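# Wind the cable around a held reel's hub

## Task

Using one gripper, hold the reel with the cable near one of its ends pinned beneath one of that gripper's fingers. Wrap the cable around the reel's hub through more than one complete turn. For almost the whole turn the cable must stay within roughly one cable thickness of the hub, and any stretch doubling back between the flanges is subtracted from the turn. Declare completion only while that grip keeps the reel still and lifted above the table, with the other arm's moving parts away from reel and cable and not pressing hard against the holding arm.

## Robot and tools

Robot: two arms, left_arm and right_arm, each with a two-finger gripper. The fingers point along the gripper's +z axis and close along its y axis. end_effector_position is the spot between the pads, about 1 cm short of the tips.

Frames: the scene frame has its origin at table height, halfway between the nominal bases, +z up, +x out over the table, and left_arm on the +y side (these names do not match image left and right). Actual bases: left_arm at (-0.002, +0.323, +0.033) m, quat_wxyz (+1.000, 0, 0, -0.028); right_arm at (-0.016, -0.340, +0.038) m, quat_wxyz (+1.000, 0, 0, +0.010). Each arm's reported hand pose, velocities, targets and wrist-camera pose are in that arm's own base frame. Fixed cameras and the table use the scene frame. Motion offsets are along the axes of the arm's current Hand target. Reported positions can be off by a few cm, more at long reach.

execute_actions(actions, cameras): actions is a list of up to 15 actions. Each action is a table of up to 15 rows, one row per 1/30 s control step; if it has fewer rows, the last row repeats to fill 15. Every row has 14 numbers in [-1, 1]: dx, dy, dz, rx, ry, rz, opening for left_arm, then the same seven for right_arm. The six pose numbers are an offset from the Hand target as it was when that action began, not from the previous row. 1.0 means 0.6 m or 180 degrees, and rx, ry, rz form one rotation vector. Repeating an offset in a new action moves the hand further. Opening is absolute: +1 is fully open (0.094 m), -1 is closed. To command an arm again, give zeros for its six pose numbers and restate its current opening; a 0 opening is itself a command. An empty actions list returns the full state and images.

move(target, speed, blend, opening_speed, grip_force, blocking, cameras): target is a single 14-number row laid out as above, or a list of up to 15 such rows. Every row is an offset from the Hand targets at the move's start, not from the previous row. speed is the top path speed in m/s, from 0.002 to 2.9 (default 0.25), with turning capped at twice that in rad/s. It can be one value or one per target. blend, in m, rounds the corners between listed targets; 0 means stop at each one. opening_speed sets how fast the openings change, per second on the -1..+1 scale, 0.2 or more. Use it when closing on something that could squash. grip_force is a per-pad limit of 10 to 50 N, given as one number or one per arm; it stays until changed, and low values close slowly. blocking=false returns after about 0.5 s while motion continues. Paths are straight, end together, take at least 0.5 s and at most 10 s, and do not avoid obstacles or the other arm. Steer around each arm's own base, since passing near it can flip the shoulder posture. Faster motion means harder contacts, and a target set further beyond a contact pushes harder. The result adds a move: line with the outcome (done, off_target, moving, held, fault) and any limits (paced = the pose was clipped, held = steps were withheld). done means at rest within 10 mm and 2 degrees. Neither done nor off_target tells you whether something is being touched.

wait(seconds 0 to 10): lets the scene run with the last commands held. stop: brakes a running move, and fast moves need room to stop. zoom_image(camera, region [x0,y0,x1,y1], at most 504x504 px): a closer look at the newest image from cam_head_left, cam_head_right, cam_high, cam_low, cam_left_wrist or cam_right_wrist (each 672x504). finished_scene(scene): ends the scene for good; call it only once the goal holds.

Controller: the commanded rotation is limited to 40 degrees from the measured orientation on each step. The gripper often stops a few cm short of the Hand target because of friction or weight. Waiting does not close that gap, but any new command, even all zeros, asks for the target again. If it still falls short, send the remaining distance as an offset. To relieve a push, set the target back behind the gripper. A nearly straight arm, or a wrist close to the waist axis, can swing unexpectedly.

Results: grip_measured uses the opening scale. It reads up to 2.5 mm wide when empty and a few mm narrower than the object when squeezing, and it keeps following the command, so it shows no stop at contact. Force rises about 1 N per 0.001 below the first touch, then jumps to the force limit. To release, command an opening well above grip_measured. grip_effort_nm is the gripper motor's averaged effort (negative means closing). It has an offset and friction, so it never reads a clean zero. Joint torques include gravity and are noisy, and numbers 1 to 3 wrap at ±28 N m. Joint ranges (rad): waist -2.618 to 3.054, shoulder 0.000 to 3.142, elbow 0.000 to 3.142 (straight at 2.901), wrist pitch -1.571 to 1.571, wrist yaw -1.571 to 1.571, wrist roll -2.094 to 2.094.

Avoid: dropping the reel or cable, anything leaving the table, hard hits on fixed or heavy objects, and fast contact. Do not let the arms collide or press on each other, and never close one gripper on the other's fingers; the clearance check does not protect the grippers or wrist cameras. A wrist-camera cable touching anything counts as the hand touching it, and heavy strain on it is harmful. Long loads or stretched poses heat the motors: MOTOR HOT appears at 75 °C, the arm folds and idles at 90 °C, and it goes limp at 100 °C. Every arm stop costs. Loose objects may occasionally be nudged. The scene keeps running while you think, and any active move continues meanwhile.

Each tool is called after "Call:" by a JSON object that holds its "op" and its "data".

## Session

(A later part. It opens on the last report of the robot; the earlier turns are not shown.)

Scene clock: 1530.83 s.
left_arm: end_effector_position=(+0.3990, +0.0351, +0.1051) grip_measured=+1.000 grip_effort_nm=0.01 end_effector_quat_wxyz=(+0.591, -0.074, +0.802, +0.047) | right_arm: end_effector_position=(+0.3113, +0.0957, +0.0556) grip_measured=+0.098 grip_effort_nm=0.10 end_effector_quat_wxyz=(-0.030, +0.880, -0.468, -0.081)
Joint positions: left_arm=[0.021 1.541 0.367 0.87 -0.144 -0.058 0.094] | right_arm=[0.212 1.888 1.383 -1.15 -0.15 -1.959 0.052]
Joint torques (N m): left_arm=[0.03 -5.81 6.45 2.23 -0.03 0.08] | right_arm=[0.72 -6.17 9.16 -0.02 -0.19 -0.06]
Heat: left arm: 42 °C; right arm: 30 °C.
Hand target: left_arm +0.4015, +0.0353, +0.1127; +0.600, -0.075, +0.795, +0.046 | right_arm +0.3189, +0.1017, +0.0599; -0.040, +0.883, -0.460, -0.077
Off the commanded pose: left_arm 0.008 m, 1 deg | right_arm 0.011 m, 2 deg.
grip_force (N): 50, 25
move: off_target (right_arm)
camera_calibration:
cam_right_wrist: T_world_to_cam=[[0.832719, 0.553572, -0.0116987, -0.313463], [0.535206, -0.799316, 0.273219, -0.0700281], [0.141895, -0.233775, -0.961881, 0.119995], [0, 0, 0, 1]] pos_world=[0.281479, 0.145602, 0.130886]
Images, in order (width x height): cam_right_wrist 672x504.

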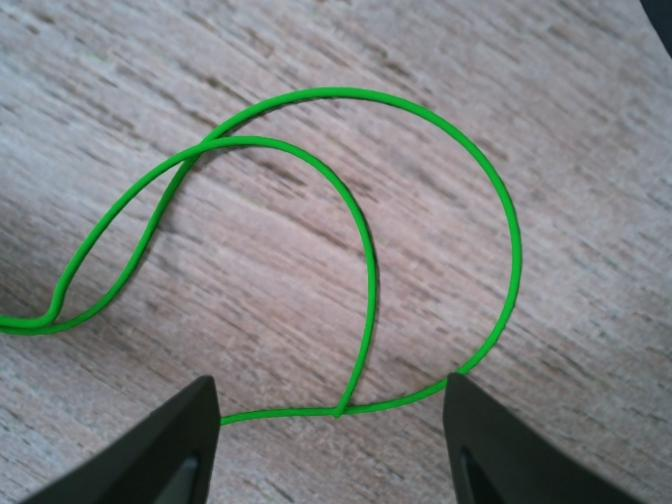

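Call:
{"op": "move", "data": {"target": [0,0,0,0,0,0,1.0,-0.019,-0.015,0.0867,0,0,0,0.1], "speed": 0.12, "cameras": ["cam_right_wrist"]}}

Scene clock: 1558.23 s.
left_arm: end_effector_position=(+0.3990, +0.0351, +0.1051) grip_measured=+1.000 grip_effort_nm=0.01 end_effector_quat_wxyz=(+0.591, -0.074, +0.802, +0.047) | right_arm: end_effector_position=(+0.3194, +0.1204, +0.0145) grip_measured=+0.098 grip_effort_nm=0.10 end_effector_quat_wxyz=(-0.040, +0.884, -0.461, -0.067)
Joint positions: left_arm=[0.021 1.541 0.367 0.87 -0.144 -0.058 0.094] | right_arm=[0.278 1.958 1.309 -0.966 -0.15 -1.906 0.052]
Joint torques (N m): left_arm=[-0.03 -5.85 6.32 2.21 -0.02 0.02] | right_arm=[0.44 -7.15 5.23 0.13 -0.24 0.03]
Heat: left arm: 42 °C; right arm: 32 °C.
Hand target: left_arm +0.4015, +0.0353, +0.1127; +0.600, -0.075, +0.795, +0.046 | right_arm +0.3147, +0.1234, +0.0106; -0.040, +0.883, -0.460, -0.077
Off the commanded pose: left_arm 0.008 m, 1 deg | right_arm 0.007 m, 1 deg.
grip_force (N): 50, 25
move: done
camera_calibration:
cam_right_wrist: T_world_to_cam=[[0.824514, 0.565528, 0.01885, -0.333685], [0.537315, -0.792955, 0.287254, -0.0450692], [0.177397, -0.226716, -0.957669, 0.0729438], [0, 0, 0, 1]] pos_world=[0.286405, 0.169508, 0.0890923]
Images, in order (width x height): cam_right_wrist 672x504.

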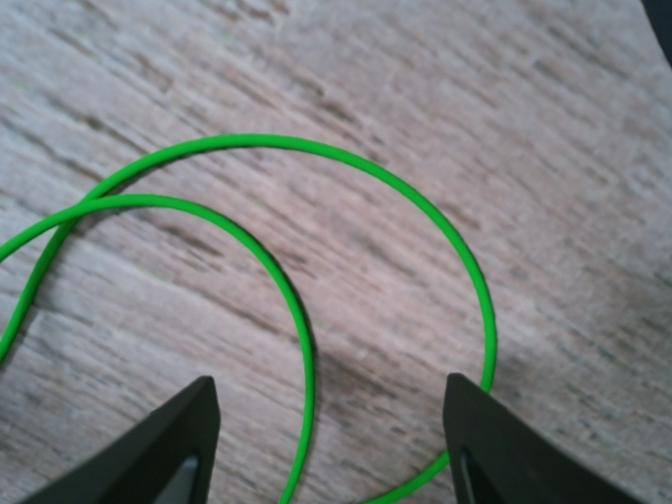

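Call:
{"op": "move", "data": {"target": [0,0,0,0,0,0,1.0,0.0067,0.0133,0.0633,0,0,0,0.1], "speed": 0.06, "cameras": ["cam_right_wrist"]}}

Scene clock: 1581.30 s.
left_arm: end_effector_position=(+0.3990, +0.0351, +0.1051) grip_measured=+1.000 grip_effort_nm=0.01 end_effector_quat_wxyz=(+0.591, -0.074, +0.802, +0.047) | right_arm: end_effector_position=(+0.3107, +0.1187, -0.0186) grip_measured=+0.098 grip_effort_nm=0.10 end_effector_quat_wxyz=(-0.040, +0.884, -0.461, -0.070)
Joint positions: left_arm=[0.021 1.541 0.367 0.87 -0.144 -0.058 0.094] | right_arm=[0.278 1.99 1.207 -0.836 -0.155 -1.906 0.052]
Joint torques (N m): left_arm=[0.12 -5.91 6.28 2.22 -0.05 0.05] | right_arm=[0.21 -6.3 4.21 0.39 -0.25 0.03]
Heat: left arm: 42 °C; right arm: 30 °C.
Hand target: left_arm +0.4015, +0.0353, +0.1127; +0.600, -0.075, +0.795, +0.046 | right_arm +0.3066, +0.1210, -0.0274; -0.040, +0.884, -0.460, -0.077
Off the commanded pose: left_arm 0.008 m, 1 deg | right_arm 0.010 m, 1 deg.
grip_force (N): 50, 25
move: done
camera_calibration:
cam_right_wrist: T_world_to_cam=[[0.824707, 0.565319, 0.0165153, -0.325035], [0.538548, -0.793899, 0.282294, -0.0325965], [0.172698, -0.223916, -0.959186, 0.0434938], [0, 0, 0, 1]] pos_world=[0.278102, 0.167609, 0.0562885]
Images, in order (width x height): cam_right_wrist 672x504.

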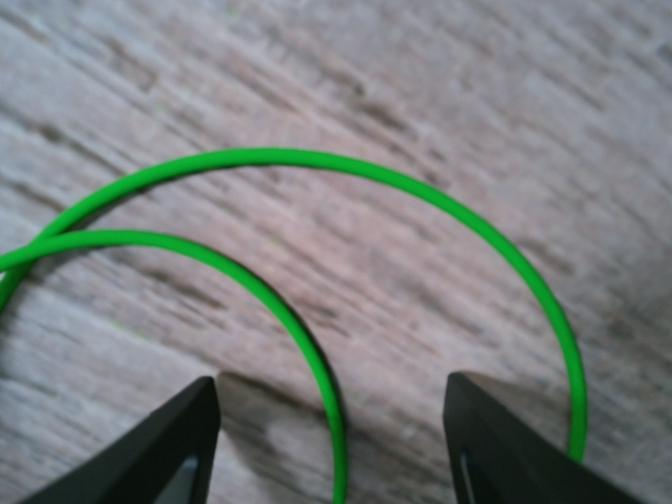

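Call:
{"op": "move", "data": {"target": [0,0,0,0,0,0,1.0,0,0,0,0,0,0,-0.98], "speed": 0.05, "grip_force": [50,30], "cameras": ["cam_right_wrist"]}}

Call:
{"op": "move", "data": {"target": [0,0,0,0,0,0,1.0,-0.0347,0,-0.197,0,0,0,-0.98], "speed": 0.12, "cameras": ["cam_right_wrist"]}}

Scene clock: 1591.20 s.
left_arm: end_effector_position=(+0.3990, +0.0351, +0.1051) grip_measured=+1.000 grip_effort_nm=0.02 end_effector_quat_wxyz=(+0.591, -0.074, +0.802, +0.047) | right_arm: end_effector_position=(+0.3160, +0.1203, -0.0187) grip_measured=-0.958 grip_effort_nm=-0.61 end_effector_quat_wxyz=(-0.048, +0.884, -0.460, -0.062)
Joint positions: left_arm=[0.021 1.541 0.367 0.87 -0.144 -0.058 0.094] | right_arm=[0.278 1.99 1.207 -0.813 -0.155 -1.906 0.002]
Joint torques (N m): left_arm=[0.2 -6.02 6.48 2.24 -0.02 0.03] | right_arm=[0.23 -6.39 4.1 0.18 -0.21 0.07]
Heat: left arm: 42 °C; right arm: 29 °C.
Hand target: left_arm +0.4015, +0.0353, +0.1127; +0.600, -0.075, +0.795, +0.046 | right_arm +0.3066, +0.1209, -0.0275; -0.040, +0.884, -0.460, -0.077
Off the commanded pose: left_arm 0.008 m, 1 deg | right_arm 0.013 m, 2 deg.
grip_force (N): 50, 30
move: off_target (right_arm)
camera_calibration:
cam_right_wrist: T_world_to_cam=[[0.824187, 0.565064, 0.0376586, -0.329613], [0.53242, -0.7958, 0.288497, -0.0317942], [0.192988, -0.217725, -0.95674, 0.0356467], [0, 0, 0, 1]] pos_world=[0.281711, 0.168712, 0.0556899]
Images, in order (width x height): cam_right_wrist 672x504.

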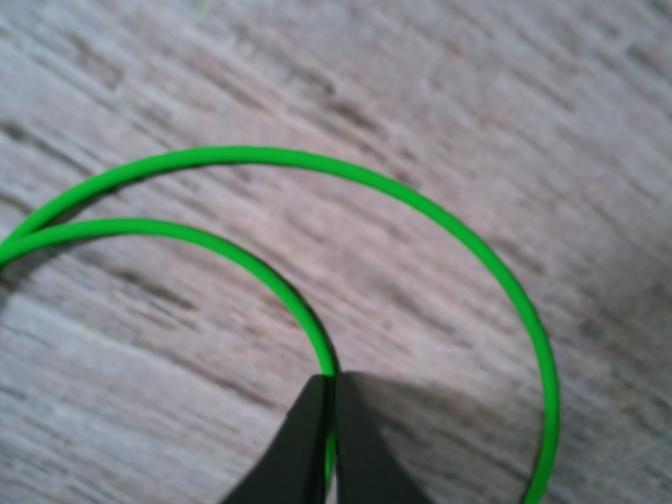

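Scene clock: 1593.00 s.
left_arm: end_effector_position=(+0.3990, +0.0351, +0.1051) grip_measured=+1.000 grip_effort_nm=0.01 end_effector_quat_wxyz=(+0.591, -0.074, +0.802, +0.047) | right_arm: end_effector_position=(+0.3024, +0.1164, +0.0781) grip_measured=-0.961 grip_effort_nm=-0.66 end_effector_quat_wxyz=(-0.024, +0.882, -0.462, -0.087)
Joint positions: left_arm=[0.021 1.541 0.367 0.87 -0.144 -0.058 0.094] | right_arm=[0.278 1.87 1.449 -1.242 -0.155 -1.906 0.002]
Joint torques (N m): left_arm=[-0.06 -5.9 6.45 2.24 -0.05 0.03] | right_arm=[0.39 -8.92 8.8 -0.12 -0.24 0.07]
Heat: left arm: 42 °C; right arm: 30 °C.
Hand target: left_arm +0.4015, +0.0353, +0.1127; +0.600, -0.075, +0.795, +0.046 | right_arm +0.3066, +0.1210, +0.0925; -0.040, +0.883, -0.460, -0.077
Off the commanded pose: left_arm 0.008 m, 1 deg | right_arm 0.016 m, 2 deg.
grip_force (N): 50, 30
move: off_target (right_arm)
camera_calibration:
cam_right_wrist: T_world_to_cam=[[0.824709, 0.564938, -0.0264539, -0.314962], [0.550292, -0.790777, 0.26805, -0.059986], [0.130513, -0.235621, -0.963042, 0.151539], [0, 0, 0, 1]] pos_world=[0.272984, 0.166204, 0.153685]
Images, in order (width x height): cam_right_wrist 672x504.

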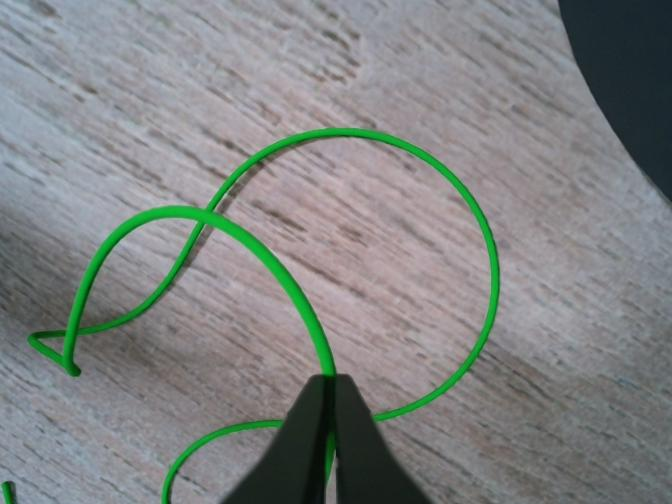

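Call:
{"op": "move", "data": {"target": [[0,0,0,0,0,0,1.0,0.0270,0.0305,-0.3222,0.0502,0,0.2845,-0.98],[0,0,0,0,0,0,1.0,-0.1200,-0.1717,-0.3300,0.2392,-0.4115,0.2007,-0.98],[0,0,0,0,0,0,1.0,-0.2153,-0.2943,-0.3132,0.2392,-0.4115,0.2007,-0.98]], "speed": 0.2, "blend": [0.03,0.03,0], "cameras": ["cam_high","cam_head_right","cam_low","cam_right_wrist"]}}

Scene clock: 1647.43 s.
left_arm: end_effector_position=(+0.3990, +0.0351, +0.1051) grip_measured=+1.000 grip_effort_nm=0.01 end_effector_quat_wxyz=(+0.591, -0.074, +0.802, +0.047) | right_arm: end_effector_position=(+0.3907, +0.2973, +0.2854) grip_measured=-0.961 grip_effort_nm=-0.66 end_effector_quat_wxyz=(+0.552, -0.419, +0.581, +0.426)
Joint positions: left_arm=[0.021 1.541 0.367 0.87 -0.144 -0.058 0.094] | right_arm=[0.349 1.701 1.109 0.548 -0.932 -0.002 0.002]
Joint torques (N m): left_arm=[-0.02 -5.93 6.39 2.21 -0.06 0.04] | right_arm=[0.24 -6.12 11.12 1.75 0.06 0.04]
Heat: left arm: 42 °C; right arm: 31 °C.
Hand target: left_arm +0.4015, +0.0353, +0.1127; +0.600, -0.075, +0.795, +0.046 | right_arm +0.3972, +0.2999, +0.2999; +0.568, -0.421, +0.569, +0.420
Off the commanded pose: left_arm 0.008 m, 1 deg | right_arm 0.016 m, 2 deg.
grip_force (N): 50, 30
move: off_target (right_arm)
camera_calibration:
cam_right_wrist: T_world_to_cam=[[0.953961, -0.29728, -0.0397858, -0.274851], [-0.169832, -0.42606, -0.888611, 0.481902], [0.247215, 0.854457, -0.456933, -0.13189], [0, 0, 0, 1]] pos_world=[0.376645, 0.236307, 0.357024]
Images, in order (width x height): cam_head_right 672x504, cam_high 672x504, cam_low 672x504, cam_right_wrist 672x504.

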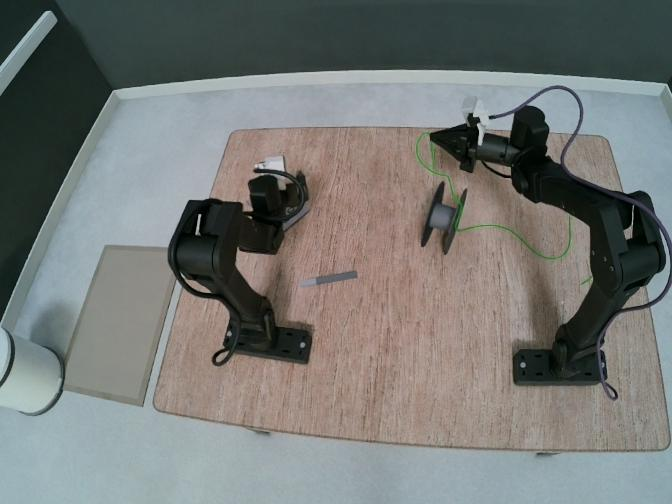

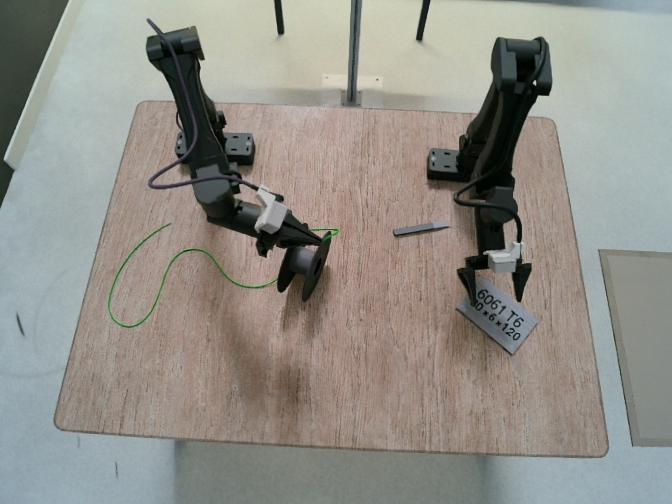

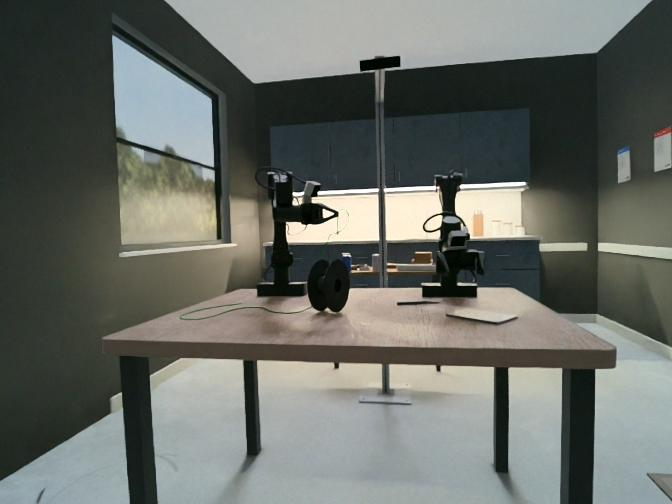

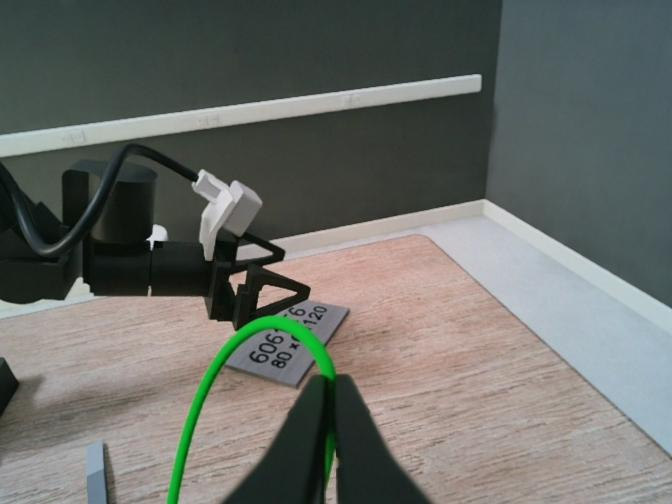

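Call:
{"op": "zoom_image", "data": {"camera": "cam_head_right", "region": [380, 90, 600, 290]}}

Call:
{"op": "zoom_image", "data": {"camera": "cam_low", "region": [220, 150, 420, 350]}}

Scaled by 2.291 from the camera's 672x504 image, which has a finer 960x720 frame.

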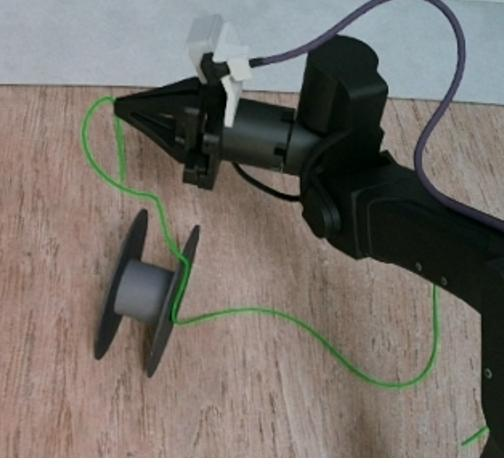

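Scaled by 2.520 from the camera's 672x504 image, which has a finer 960x720 frame.

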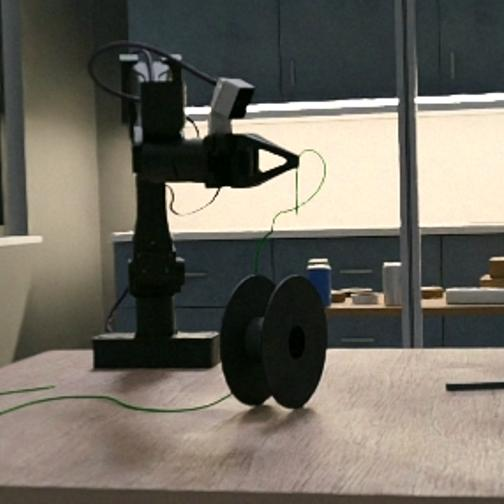

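Call:
{"op": "move", "data": {"target": [0,0,0,0,0,0,1.0,0.109,-0.0085,-0.0263,0,0,0,-0.98], "speed": 0.12, "cameras": ["cam_head_right","cam_low"]}}

Call:
{"op": "zoom_image", "data": {"camera": "cam_head_right", "region": [380, 90, 600, 290]}}

Call:
{"op": "zoom_image", "data": {"camera": "cam_low", "region": [240, 190, 400, 350]}}

Scene clock: 1689.93 s.
left_arm: end_effector_position=(+0.3990, +0.0351, +0.1051) grip_measured=+1.000 grip_effort_nm=0.01 end_effector_quat_wxyz=(+0.591, -0.074, +0.802, +0.047) | right_arm: end_effector_position=(+0.3980, +0.2858, +0.2400) grip_measured=-0.961 grip_effort_nm=-0.66 end_effector_quat_wxyz=(+0.571, -0.421, +0.568, +0.418)
Joint positions: left_arm=[0.021 1.541 0.367 0.87 -0.144 -0.058 0.094] | right_arm=[0.315 1.801 0.99 0.814 -0.955 -0.002 0.002]
Joint torques (N m): left_arm=[-0.17 -5.94 6.39 2.22 -0.06 0.05] | right_arm=[-0.64 -6.57 6.11 1.79 -0.17 0.05]
Heat: left arm: 42 °C; right arm: 34 °C.
Hand target: left_arm +0.4015, +0.0353, +0.1127; +0.600, -0.075, +0.795, +0.046 | right_arm +0.3975, +0.2832, +0.2343; +0.568, -0.420, +0.569, +0.420
Off the commanded pose: left_arm 0.008 m, 1 deg | right_arm 0.006 m, 0 deg.
grip_force (N): 50, 30
move: done
Images, in order (width x height): cam_head_right 672x504, cam_low 672x504.

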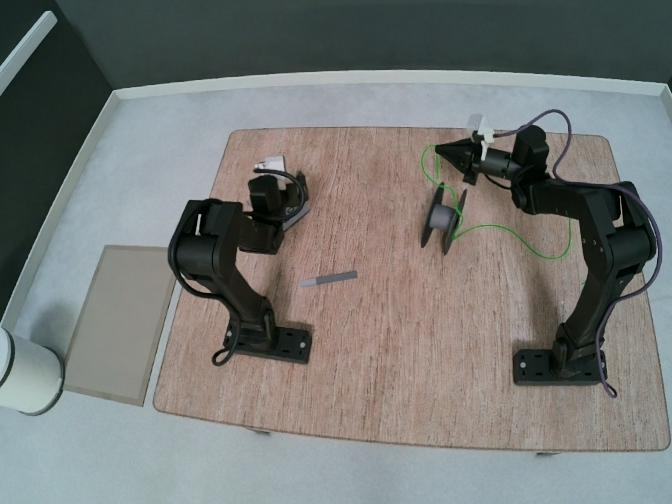

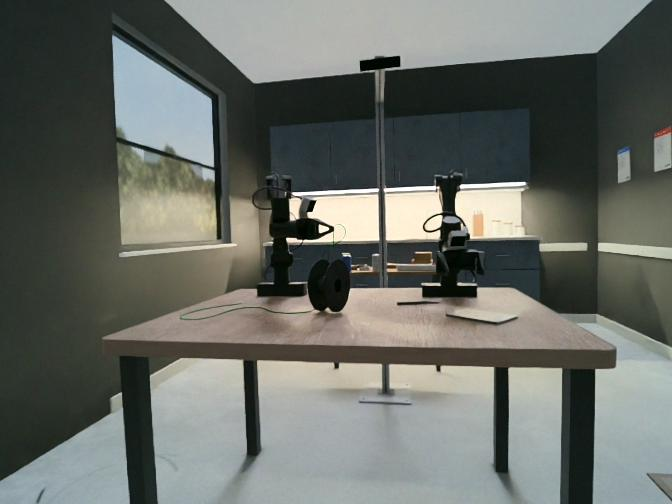

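Scaled by 2.291 from the camera's 672x504 image, which has a finer 960x720 frame.

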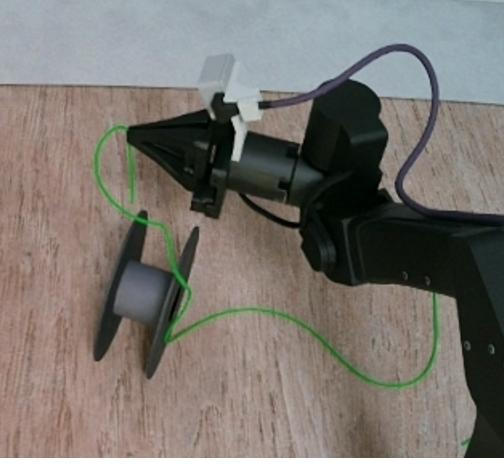

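Scaled by 3.150 from the camera's 672x504 image, which has a finer 960x720 frame.

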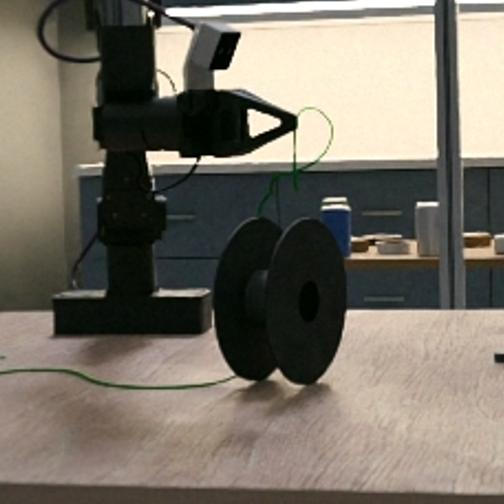

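Call:
{"op": "move", "data": {"target": [0,0,0,0,0,0,1.0,0.095,0,-0.015,0,0,0,-0.98], "speed": 0.1, "cameras": ["cam_head_right","cam_low","cam_high","cam_right_wrist"]}}

Call:
{"op": "zoom_image", "data": {"camera": "cam_head_right", "region": [390, 120, 530, 260]}}

Call:
{"op": "zoom_image", "data": {"camera": "cam_low", "region": [260, 210, 400, 350]}}

Call:
{"op": "zoom_image", "data": {"camera": "cam_high", "region": [240, 180, 400, 340]}}

Scene clock: 1777.83 s.
left_arm: end_effector_position=(+0.3990, +0.0351, +0.1051) grip_measured=+1.000 grip_effort_nm=0.01 end_effector_quat_wxyz=(+0.591, -0.074, +0.802, +0.047) | right_arm: end_effector_position=(+0.3956, +0.2779, +0.1837) grip_measured=-0.961 grip_effort_nm=-0.66 end_effector_quat_wxyz=(+0.572, -0.422, +0.566, +0.419)
Joint positions: left_arm=[0.021 1.541 0.367 0.87 -0.144 -0.058 0.094] | right_arm=[0.296 1.935 0.885 1.057 -0.976 -0.002 0.002]
Joint torques (N m): left_arm=[0.06 -5.91 6.39 2.23 -0.05 0.02] | right_arm=[-0.65 -6.79 5.15 1.66 -0.11 0.06]
Heat: left arm: 42 °C; right arm: 31 °C.
Hand target: left_arm +0.4015, +0.0353, +0.1127; +0.600, -0.075, +0.795, +0.046 | right_arm +0.3948, +0.2747, +0.1776; +0.568, -0.421, +0.569, +0.420
Off the commanded pose: left_arm 0.008 m, 1 deg | right_arm 0.007 m, 1 deg.
grip_force (N): 50, 30
move: done
camera_calibration:
cam_right_wrist: T_world_to_cam=[[0.952159, -0.305601, 0.00139153, -0.294049], [-0.130071, -0.409375, -0.903047, 0.366381], [0.276541, 0.859663, -0.42954, -0.180998], [0, 0, 0, 1]] pos_world=[0.37769, 0.215723, 0.253522]
Images, in order (width x height): cam_head_right 672x504, cam_high 672x504, cam_low 672x504, cam_right_wrist 672x504.

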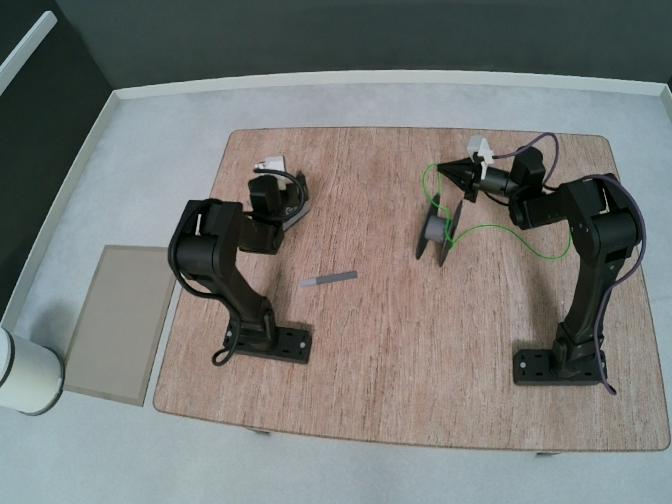

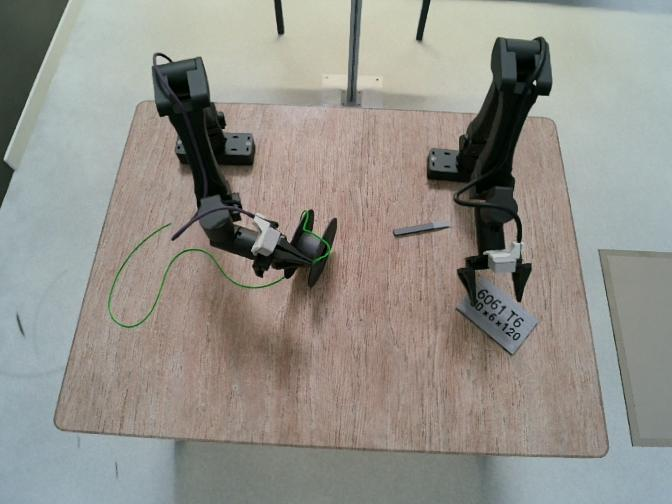

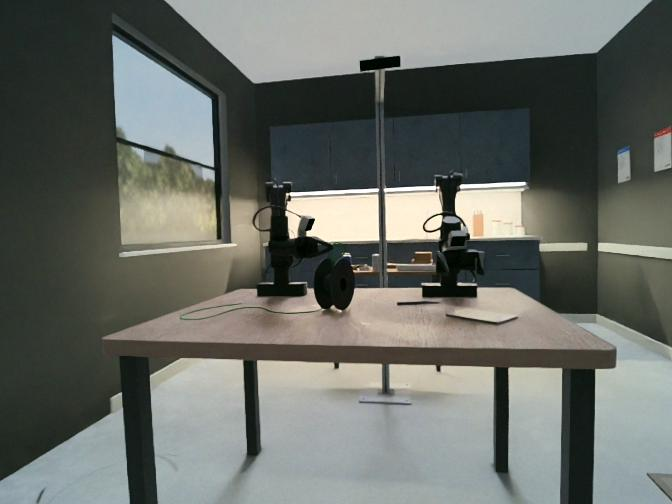

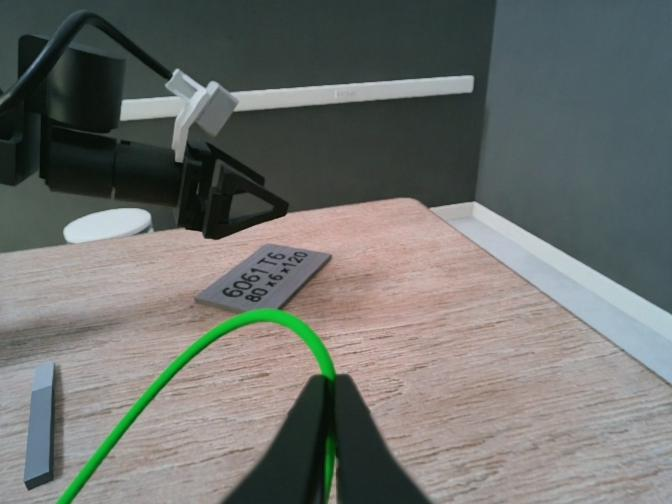

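Scaled by 3.600 from the camera's 672x504 image, which has a finer 960x720 frame.

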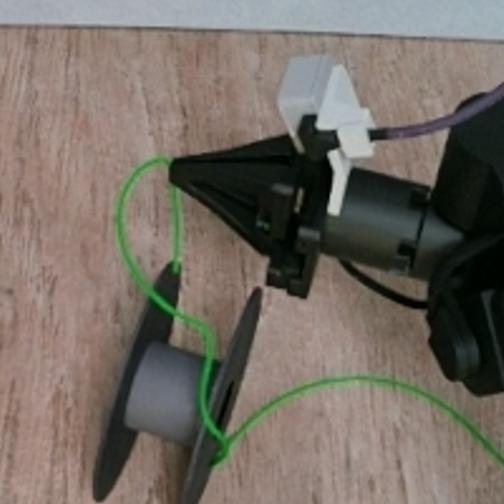

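Scaled by 3.600 from the camera's 672x504 image, which has a finer 960x720 frame.

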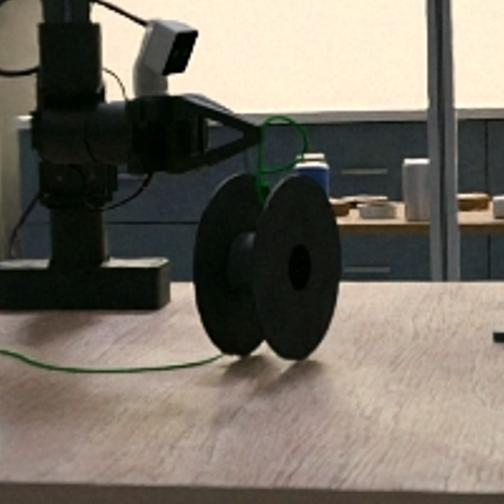

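Scaled by 3.150 from the camera's 672x504 image, which has a finer 960x720 frame.

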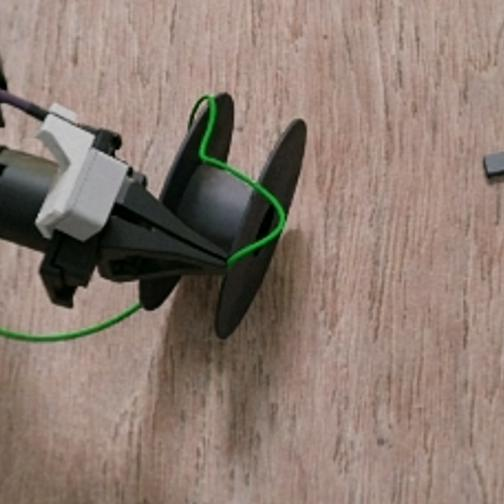

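Call:
{"op": "move", "data": {"target": [[0,0,0,0,0,0,1.0,-0.3333,0,0,0,0,0,-0.98],[0,0,0,0,0,0,1.0,-0.3373,0.0040,-0.2708,0.1833,0,0,-0.98]], "speed": 0.15, "blend": [0.03,0], "cameras": ["cam_head_right","cam_low","cam_high"]}}

Call:
{"op": "zoom_image", "data": {"camera": "cam_high", "region": [200, 150, 400, 350]}}

Scene clock: 2088.67 s.
left_arm: end_effector_position=(+0.3990, +0.0351, +0.1051) grip_measured=+1.000 grip_effort_nm=0.01 end_effector_quat_wxyz=(+0.591, -0.074, +0.802, +0.047) | right_arm: end_effector_position=(+0.3460, +0.1242, +0.3844) grip_measured=-0.961 grip_effort_nm=-0.66 end_effector_quat_wxyz=(+0.663, -0.246, +0.661, +0.249)
Joint positions: left_arm=[0.021 1.541 0.367 0.87 -0.144 -0.058 0.094] | right_arm=[0.024 1.055 0.954 0.107 -0.691 0.007 0.002]
Joint torques (N m): left_arm=[-0.17 -5.86 6.34 2.2 -0.03 0.02] | right_arm=[-0.72 -3.45 6.48 1.77 0.11 -0.06]
Heat: left arm: 42 °C; right arm: 31 °C.
Hand target: left_arm +0.4015, +0.0353, +0.1127; +0.600, -0.075, +0.795, +0.046 | right_arm +0.3449, +0.1201, +0.3800; +0.664, -0.242, +0.665, +0.241
Off the commanded pose: left_arm 0.008 m, 1 deg | right_arm 0.006 m, 1 deg.
grip_force (N): 50, 30
move: done
Images, in order (width x height): cam_head_right 672x504, cam_high 672x504, cam_low 672x504.

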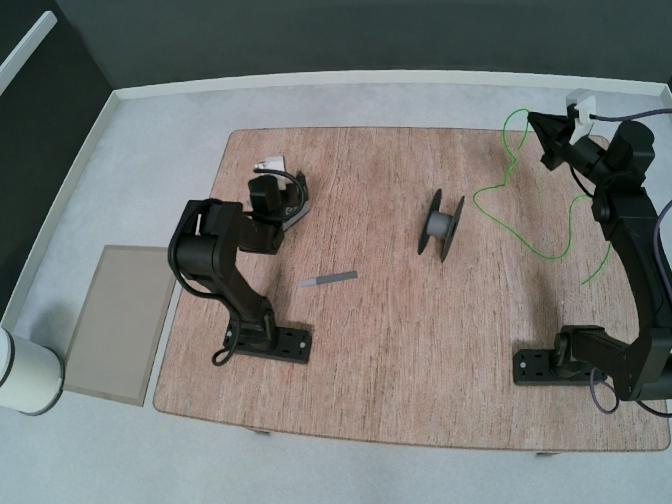

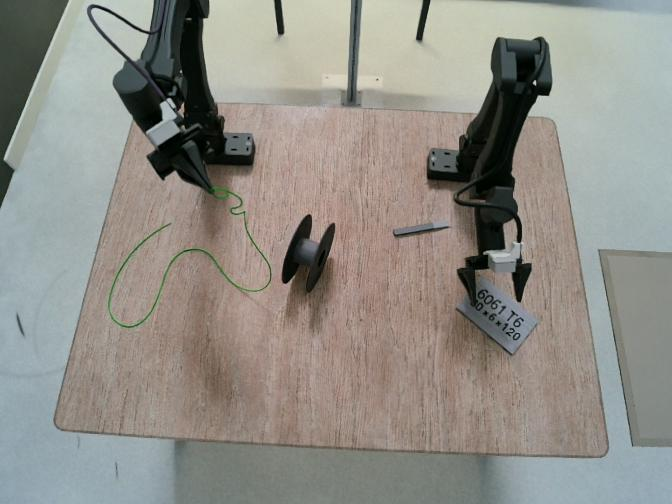

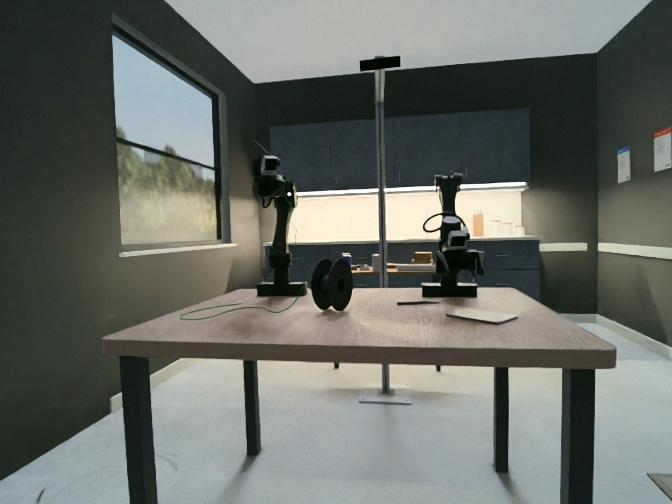

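Scaled by 2.520 from the camera's 672x504 image, which has a finer 960x720 frame.

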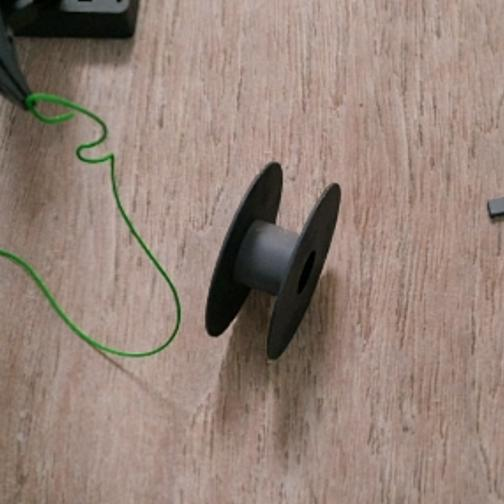

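Call:
{"op": "move", "data": {"target": [[-0.2372,-0.1818,-0.1735,0.1289,0.0777,0.0604,0.3,0,0,0,0,0,0,-0.98],[-0.1787,-0.4347,-0.3618,0.1289,0.0777,0.0604,0.3,0,0,0,0,0,0,-0.98],[0.0083,-0.5305,-0.3925,0.1289,0.0777,0.0604,0.3,0,0,0,0,0,0,-0.98]], "speed": 0.2, "blend": [0.04,0.04,0], "cameras": ["cam_left_wrist","cam_high"]}}

Scene clock: 2190.60 s.
left_arm: end_effector_position=(+0.2294, -0.3183, +0.1740) grip_measured=+0.302 grip_effort_nm=-0.07 end_effector_quat_wxyz=(+0.483, +0.132, +0.863, -0.067) | right_arm: end_effector_position=(+0.3460, +0.1241, +0.3843) grip_measured=-0.961 grip_effort_nm=-0.66 end_effector_quat_wxyz=(+0.663, -0.245, +0.662, +0.249)
Joint positions: left_arm=[-1.283 1.476 0.995 -0.364 -0.795 -0.663 0.061] | right_arm=[0.024 1.055 0.954 0.106 -0.691 0.007 0.002]
Joint torques (N m): left_arm=[-0.27 -6.15 7.1 1.73 -0.61 -0.07] | right_arm=[-0.73 -3.49 6.49 1.71 0.09 -0.06]
Heat: left arm: 42 °C; right arm: 31 °C.
Hand target: left_arm +0.2327, -0.3170, +0.1779; +0.496, +0.117, +0.858, -0.067 | right_arm +0.3449, +0.1201, +0.3800; +0.664, -0.242, +0.665, +0.241
Off the commanded pose: left_arm 0.005 m, 2 deg | right_arm 0.006 m, 1 deg.
grip_force (N): 50, 30
move: done
camera_calibration:
cam_left_wrist: T_world_to_cam=[[-0.319099, -0.94739, -0.0250669, -0.225691], [-0.792343, 0.281201, -0.541404, 0.401143], [0.519969, -0.1529, -0.840389, 0.0674492], [0, 0, 0, 1]] pos_world=[0.210754, -0.316307, 0.268206]
Images, in order (width x height): cam_high 672x504, cam_left_wrist 672x504.

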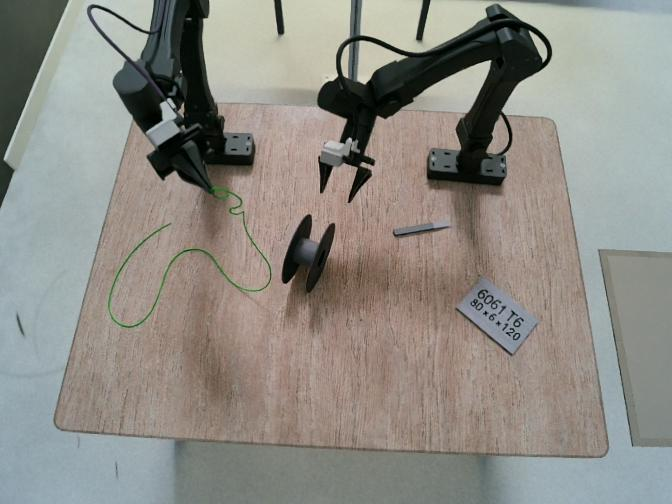

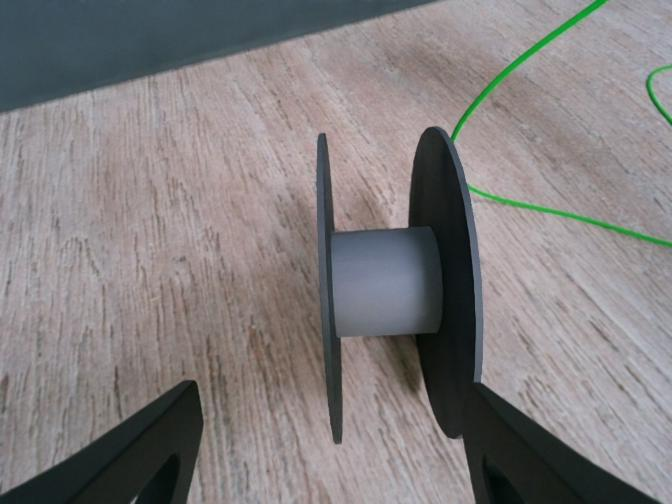

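Call:
{"op": "move", "data": {"target": [-0.0118,-0.0033,0.2072,0,0,0,0.3,0,0,0,0,0,0,-0.98], "speed": 0.12, "cameras": ["cam_left_wrist","cam_high","cam_head_right","cam_low"]}}

Call:
{"op": "zoom_image", "data": {"camera": "cam_low", "region": [260, 210, 420, 340]}}

Scene clock: 2221.73 s.
left_arm: end_effector_position=(+0.3330, -0.3396, +0.1132) grip_measured=+0.302 grip_effort_nm=-0.07 end_effector_quat_wxyz=(+0.485, +0.125, +0.864, -0.055) | right_arm: end_effector_position=(+0.3460, +0.1241, +0.3843) grip_measured=-0.961 grip_effort_nm=-0.66 end_effector_quat_wxyz=(+0.663, -0.245, +0.662, +0.249)
Joint positions: left_arm=[-1.024 1.796 1.049 0.039 -0.633 -0.437 0.061] | right_arm=[0.024 1.055 0.954 0.106 -0.691 0.007 0.002]
Joint torques (N m): left_arm=[0.08 -7.99 9.59 2.03 -0.2 0.09] | right_arm=[-0.72 -3.45 6.64 1.74 0.07 -0.11]
Heat: left arm: 39 °C; right arm: 31 °C.
Hand target: left_arm +0.3394, -0.3485, +0.1219; +0.496, +0.117, +0.858, -0.067 | right_arm +0.3449, +0.1201, +0.3800; +0.664, -0.242, +0.665, +0.241
Off the commanded pose: left_arm 0.014 m, 2 deg | right_arm 0.006 m, 1 deg.
grip_force (N): 50, 30
move: off_target (left_arm)
camera_calibration:
cam_left_wrist: T_world_to_cam=[[-0.295266, -0.954617, -0.0390573, -0.223083], [-0.797178, 0.26869, -0.540659, 0.453598], [0.526617, -0.128503, -0.840334, -0.0346777], [0, 0, 0, 1]] pos_world=[0.313992, -0.339292, 0.207388]
Images, in order (width x height): cam_head_right 672x504, cam_high 672x504, cam_low 672x504, cam_left_wrist 672x504.

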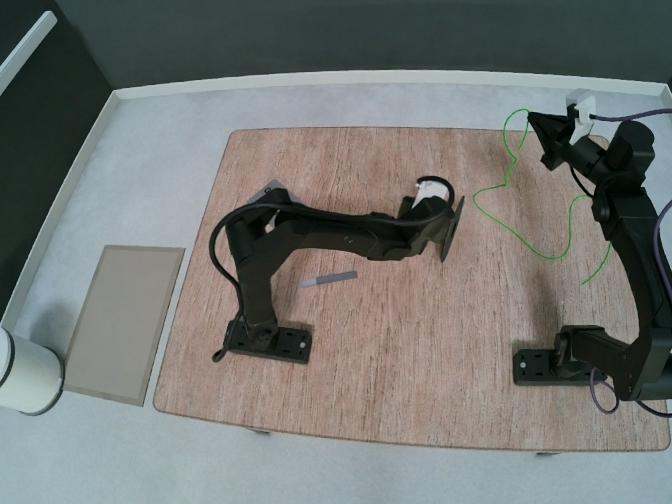

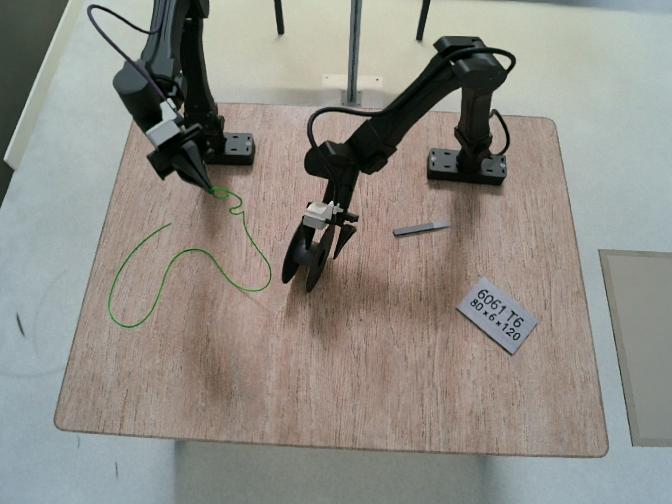

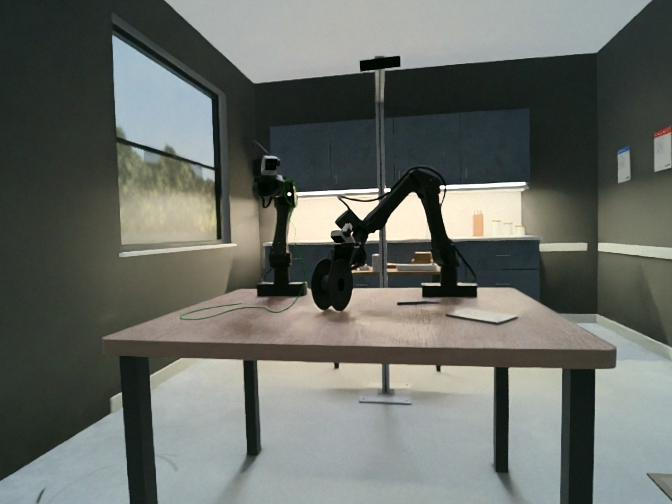

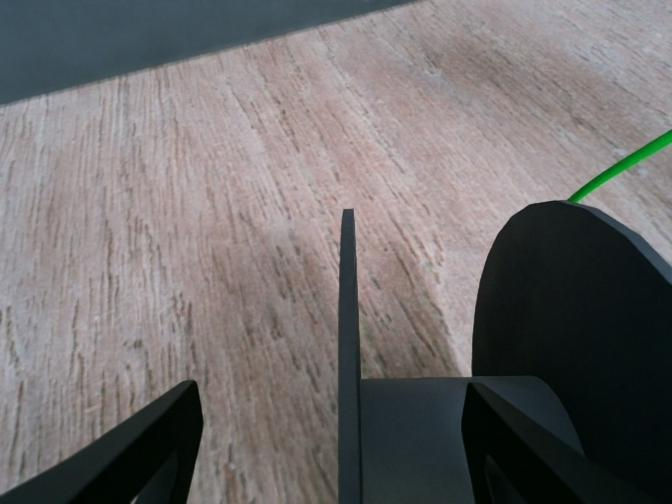

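Scaled by 3.150 from the camera's 672x504 image, which has a finer 960x720 frame.

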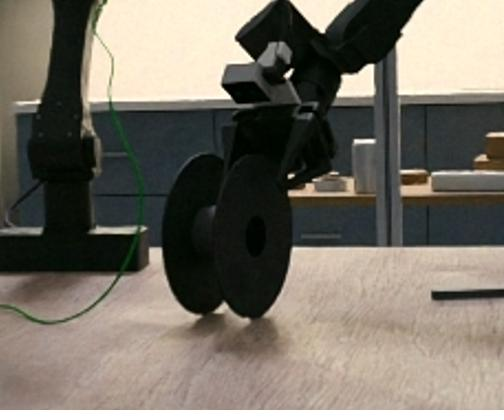

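Call:
{"op": "move", "data": {"target": [0,0,0,0,0,0,-0.95,0.2333,-0.0285,0.2538,-0.1721,0.0543,0.1893,-0.98], "speed": 0.12, "grip_force": [20,30], "cameras": ["cam_left_wrist","cam_right_wrist","cam_head_right","cam_high"]}}

Call:
{"op": "zoom_image", "data": {"camera": "cam_head_right", "region": [380, 80, 640, 300]}}

Scene clock: 2329.67 s.
left_arm: end_effector_position=(+0.3330, -0.3442, +0.1154) grip_measured=-0.929 grip_effort_nm=-0.46 end_effector_quat_wxyz=(+0.485, +0.125, +0.863, -0.067) | right_arm: end_effector_position=(+0.4692, +0.1997, +0.2289) grip_measured=-0.961 grip_effort_nm=-0.66 end_effector_quat_wxyz=(+0.410, -0.206, +0.683, +0.568)
Joint positions: left_arm=[-1.024 1.796 1.052 0.052 -0.616 -0.439 0.003] | right_arm=[0.069 1.97 1.205 0.719 -1.169 0.61 0.002]
Joint torques (N m): left_arm=[0.01 -8.13 9.62 1.92 -0.39 0.04] | right_arm=[0.77 -7.54 10.8 1.7 -0.19 -0.03]
Heat: left arm: 39 °C; right arm: 31 °C.
Hand target: left_arm +0.3393, -0.3485, +0.1218; +0.496, +0.117, +0.858, -0.067 | right_arm +0.4725, +0.2048, +0.2399; +0.421, -0.224, +0.671, +0.568
Off the commanded pose: left_arm 0.010 m, 2 deg | right_arm 0.013 m, 3 deg.
grip_force (N): 20, 30
move: off_target (right_arm)
camera_calibration:
cam_left_wrist: T_world_to_cam=[[-0.306247, -0.951775, -0.0183555, -0.225181], [-0.79499, 0.26631, -0.545041, 0.454964], [0.523644, -0.152324, -0.838209, -0.0409498], [0, 0, 0, 1]] pos_world=[0.314174, -0.341721, 0.209516]
cam_right_wrist: T_world_to_cam=[[0.739587, -0.280199, -0.611963, -0.152945], [-0.671203, -0.239546, -0.701501, 0.558632], [0.0499665, 0.929573, -0.365235, -0.0371276], [0, 0, 0, 1]] pos_world=[0.489927, 0.125476, 0.284724]
Images, in order (width x height): cam_head_right 672x504, cam_high 672x504, cam_left_wrist 672x504, cam_right_wrist 672x504.

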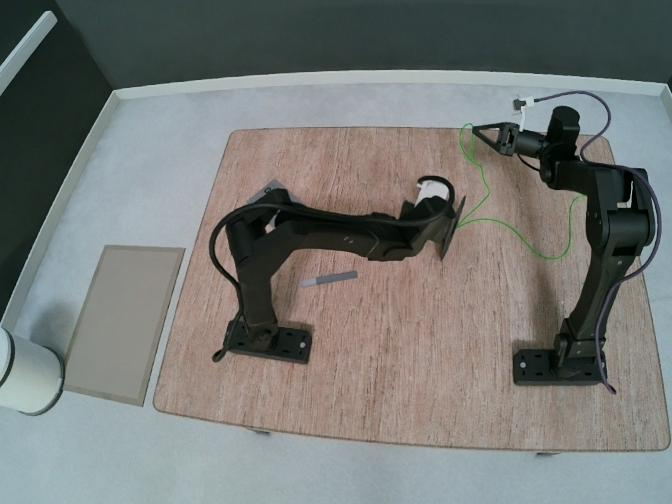

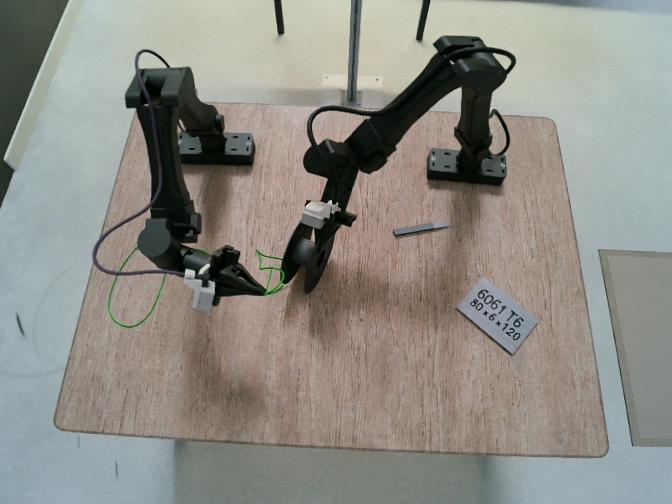

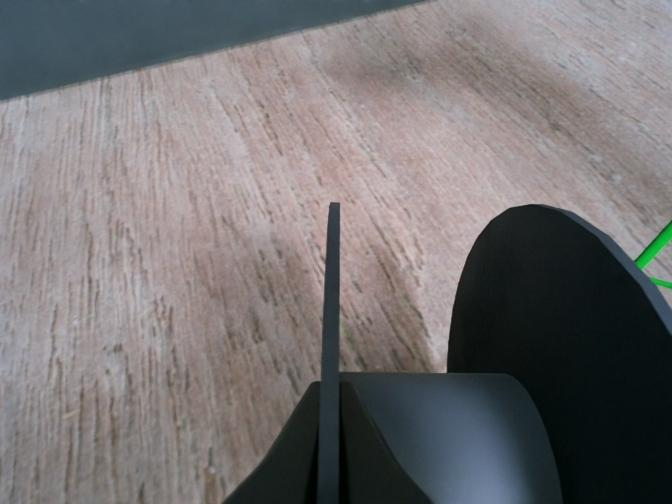

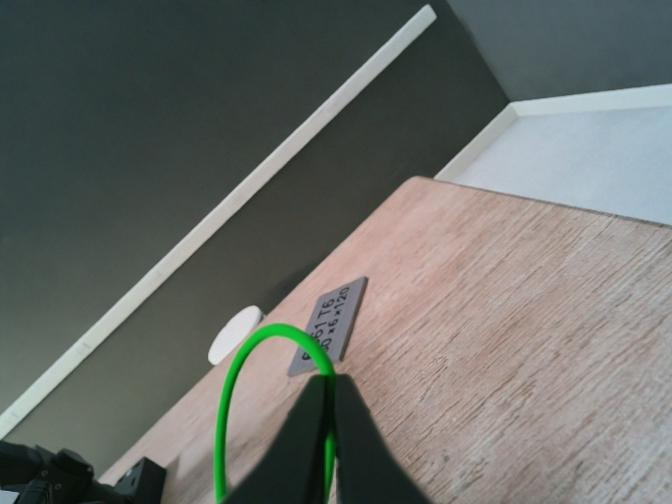

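Scaled by 1.938 from the camera's 672x504 image, which has a finer 960x720 frame.

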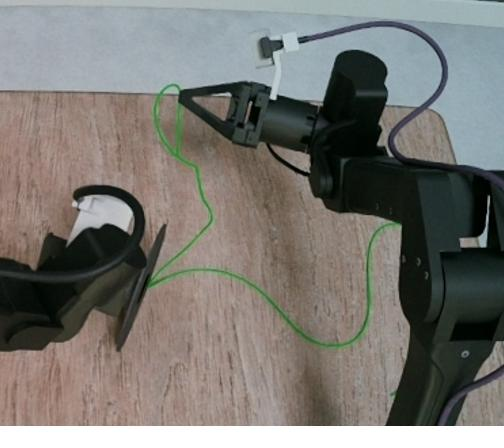

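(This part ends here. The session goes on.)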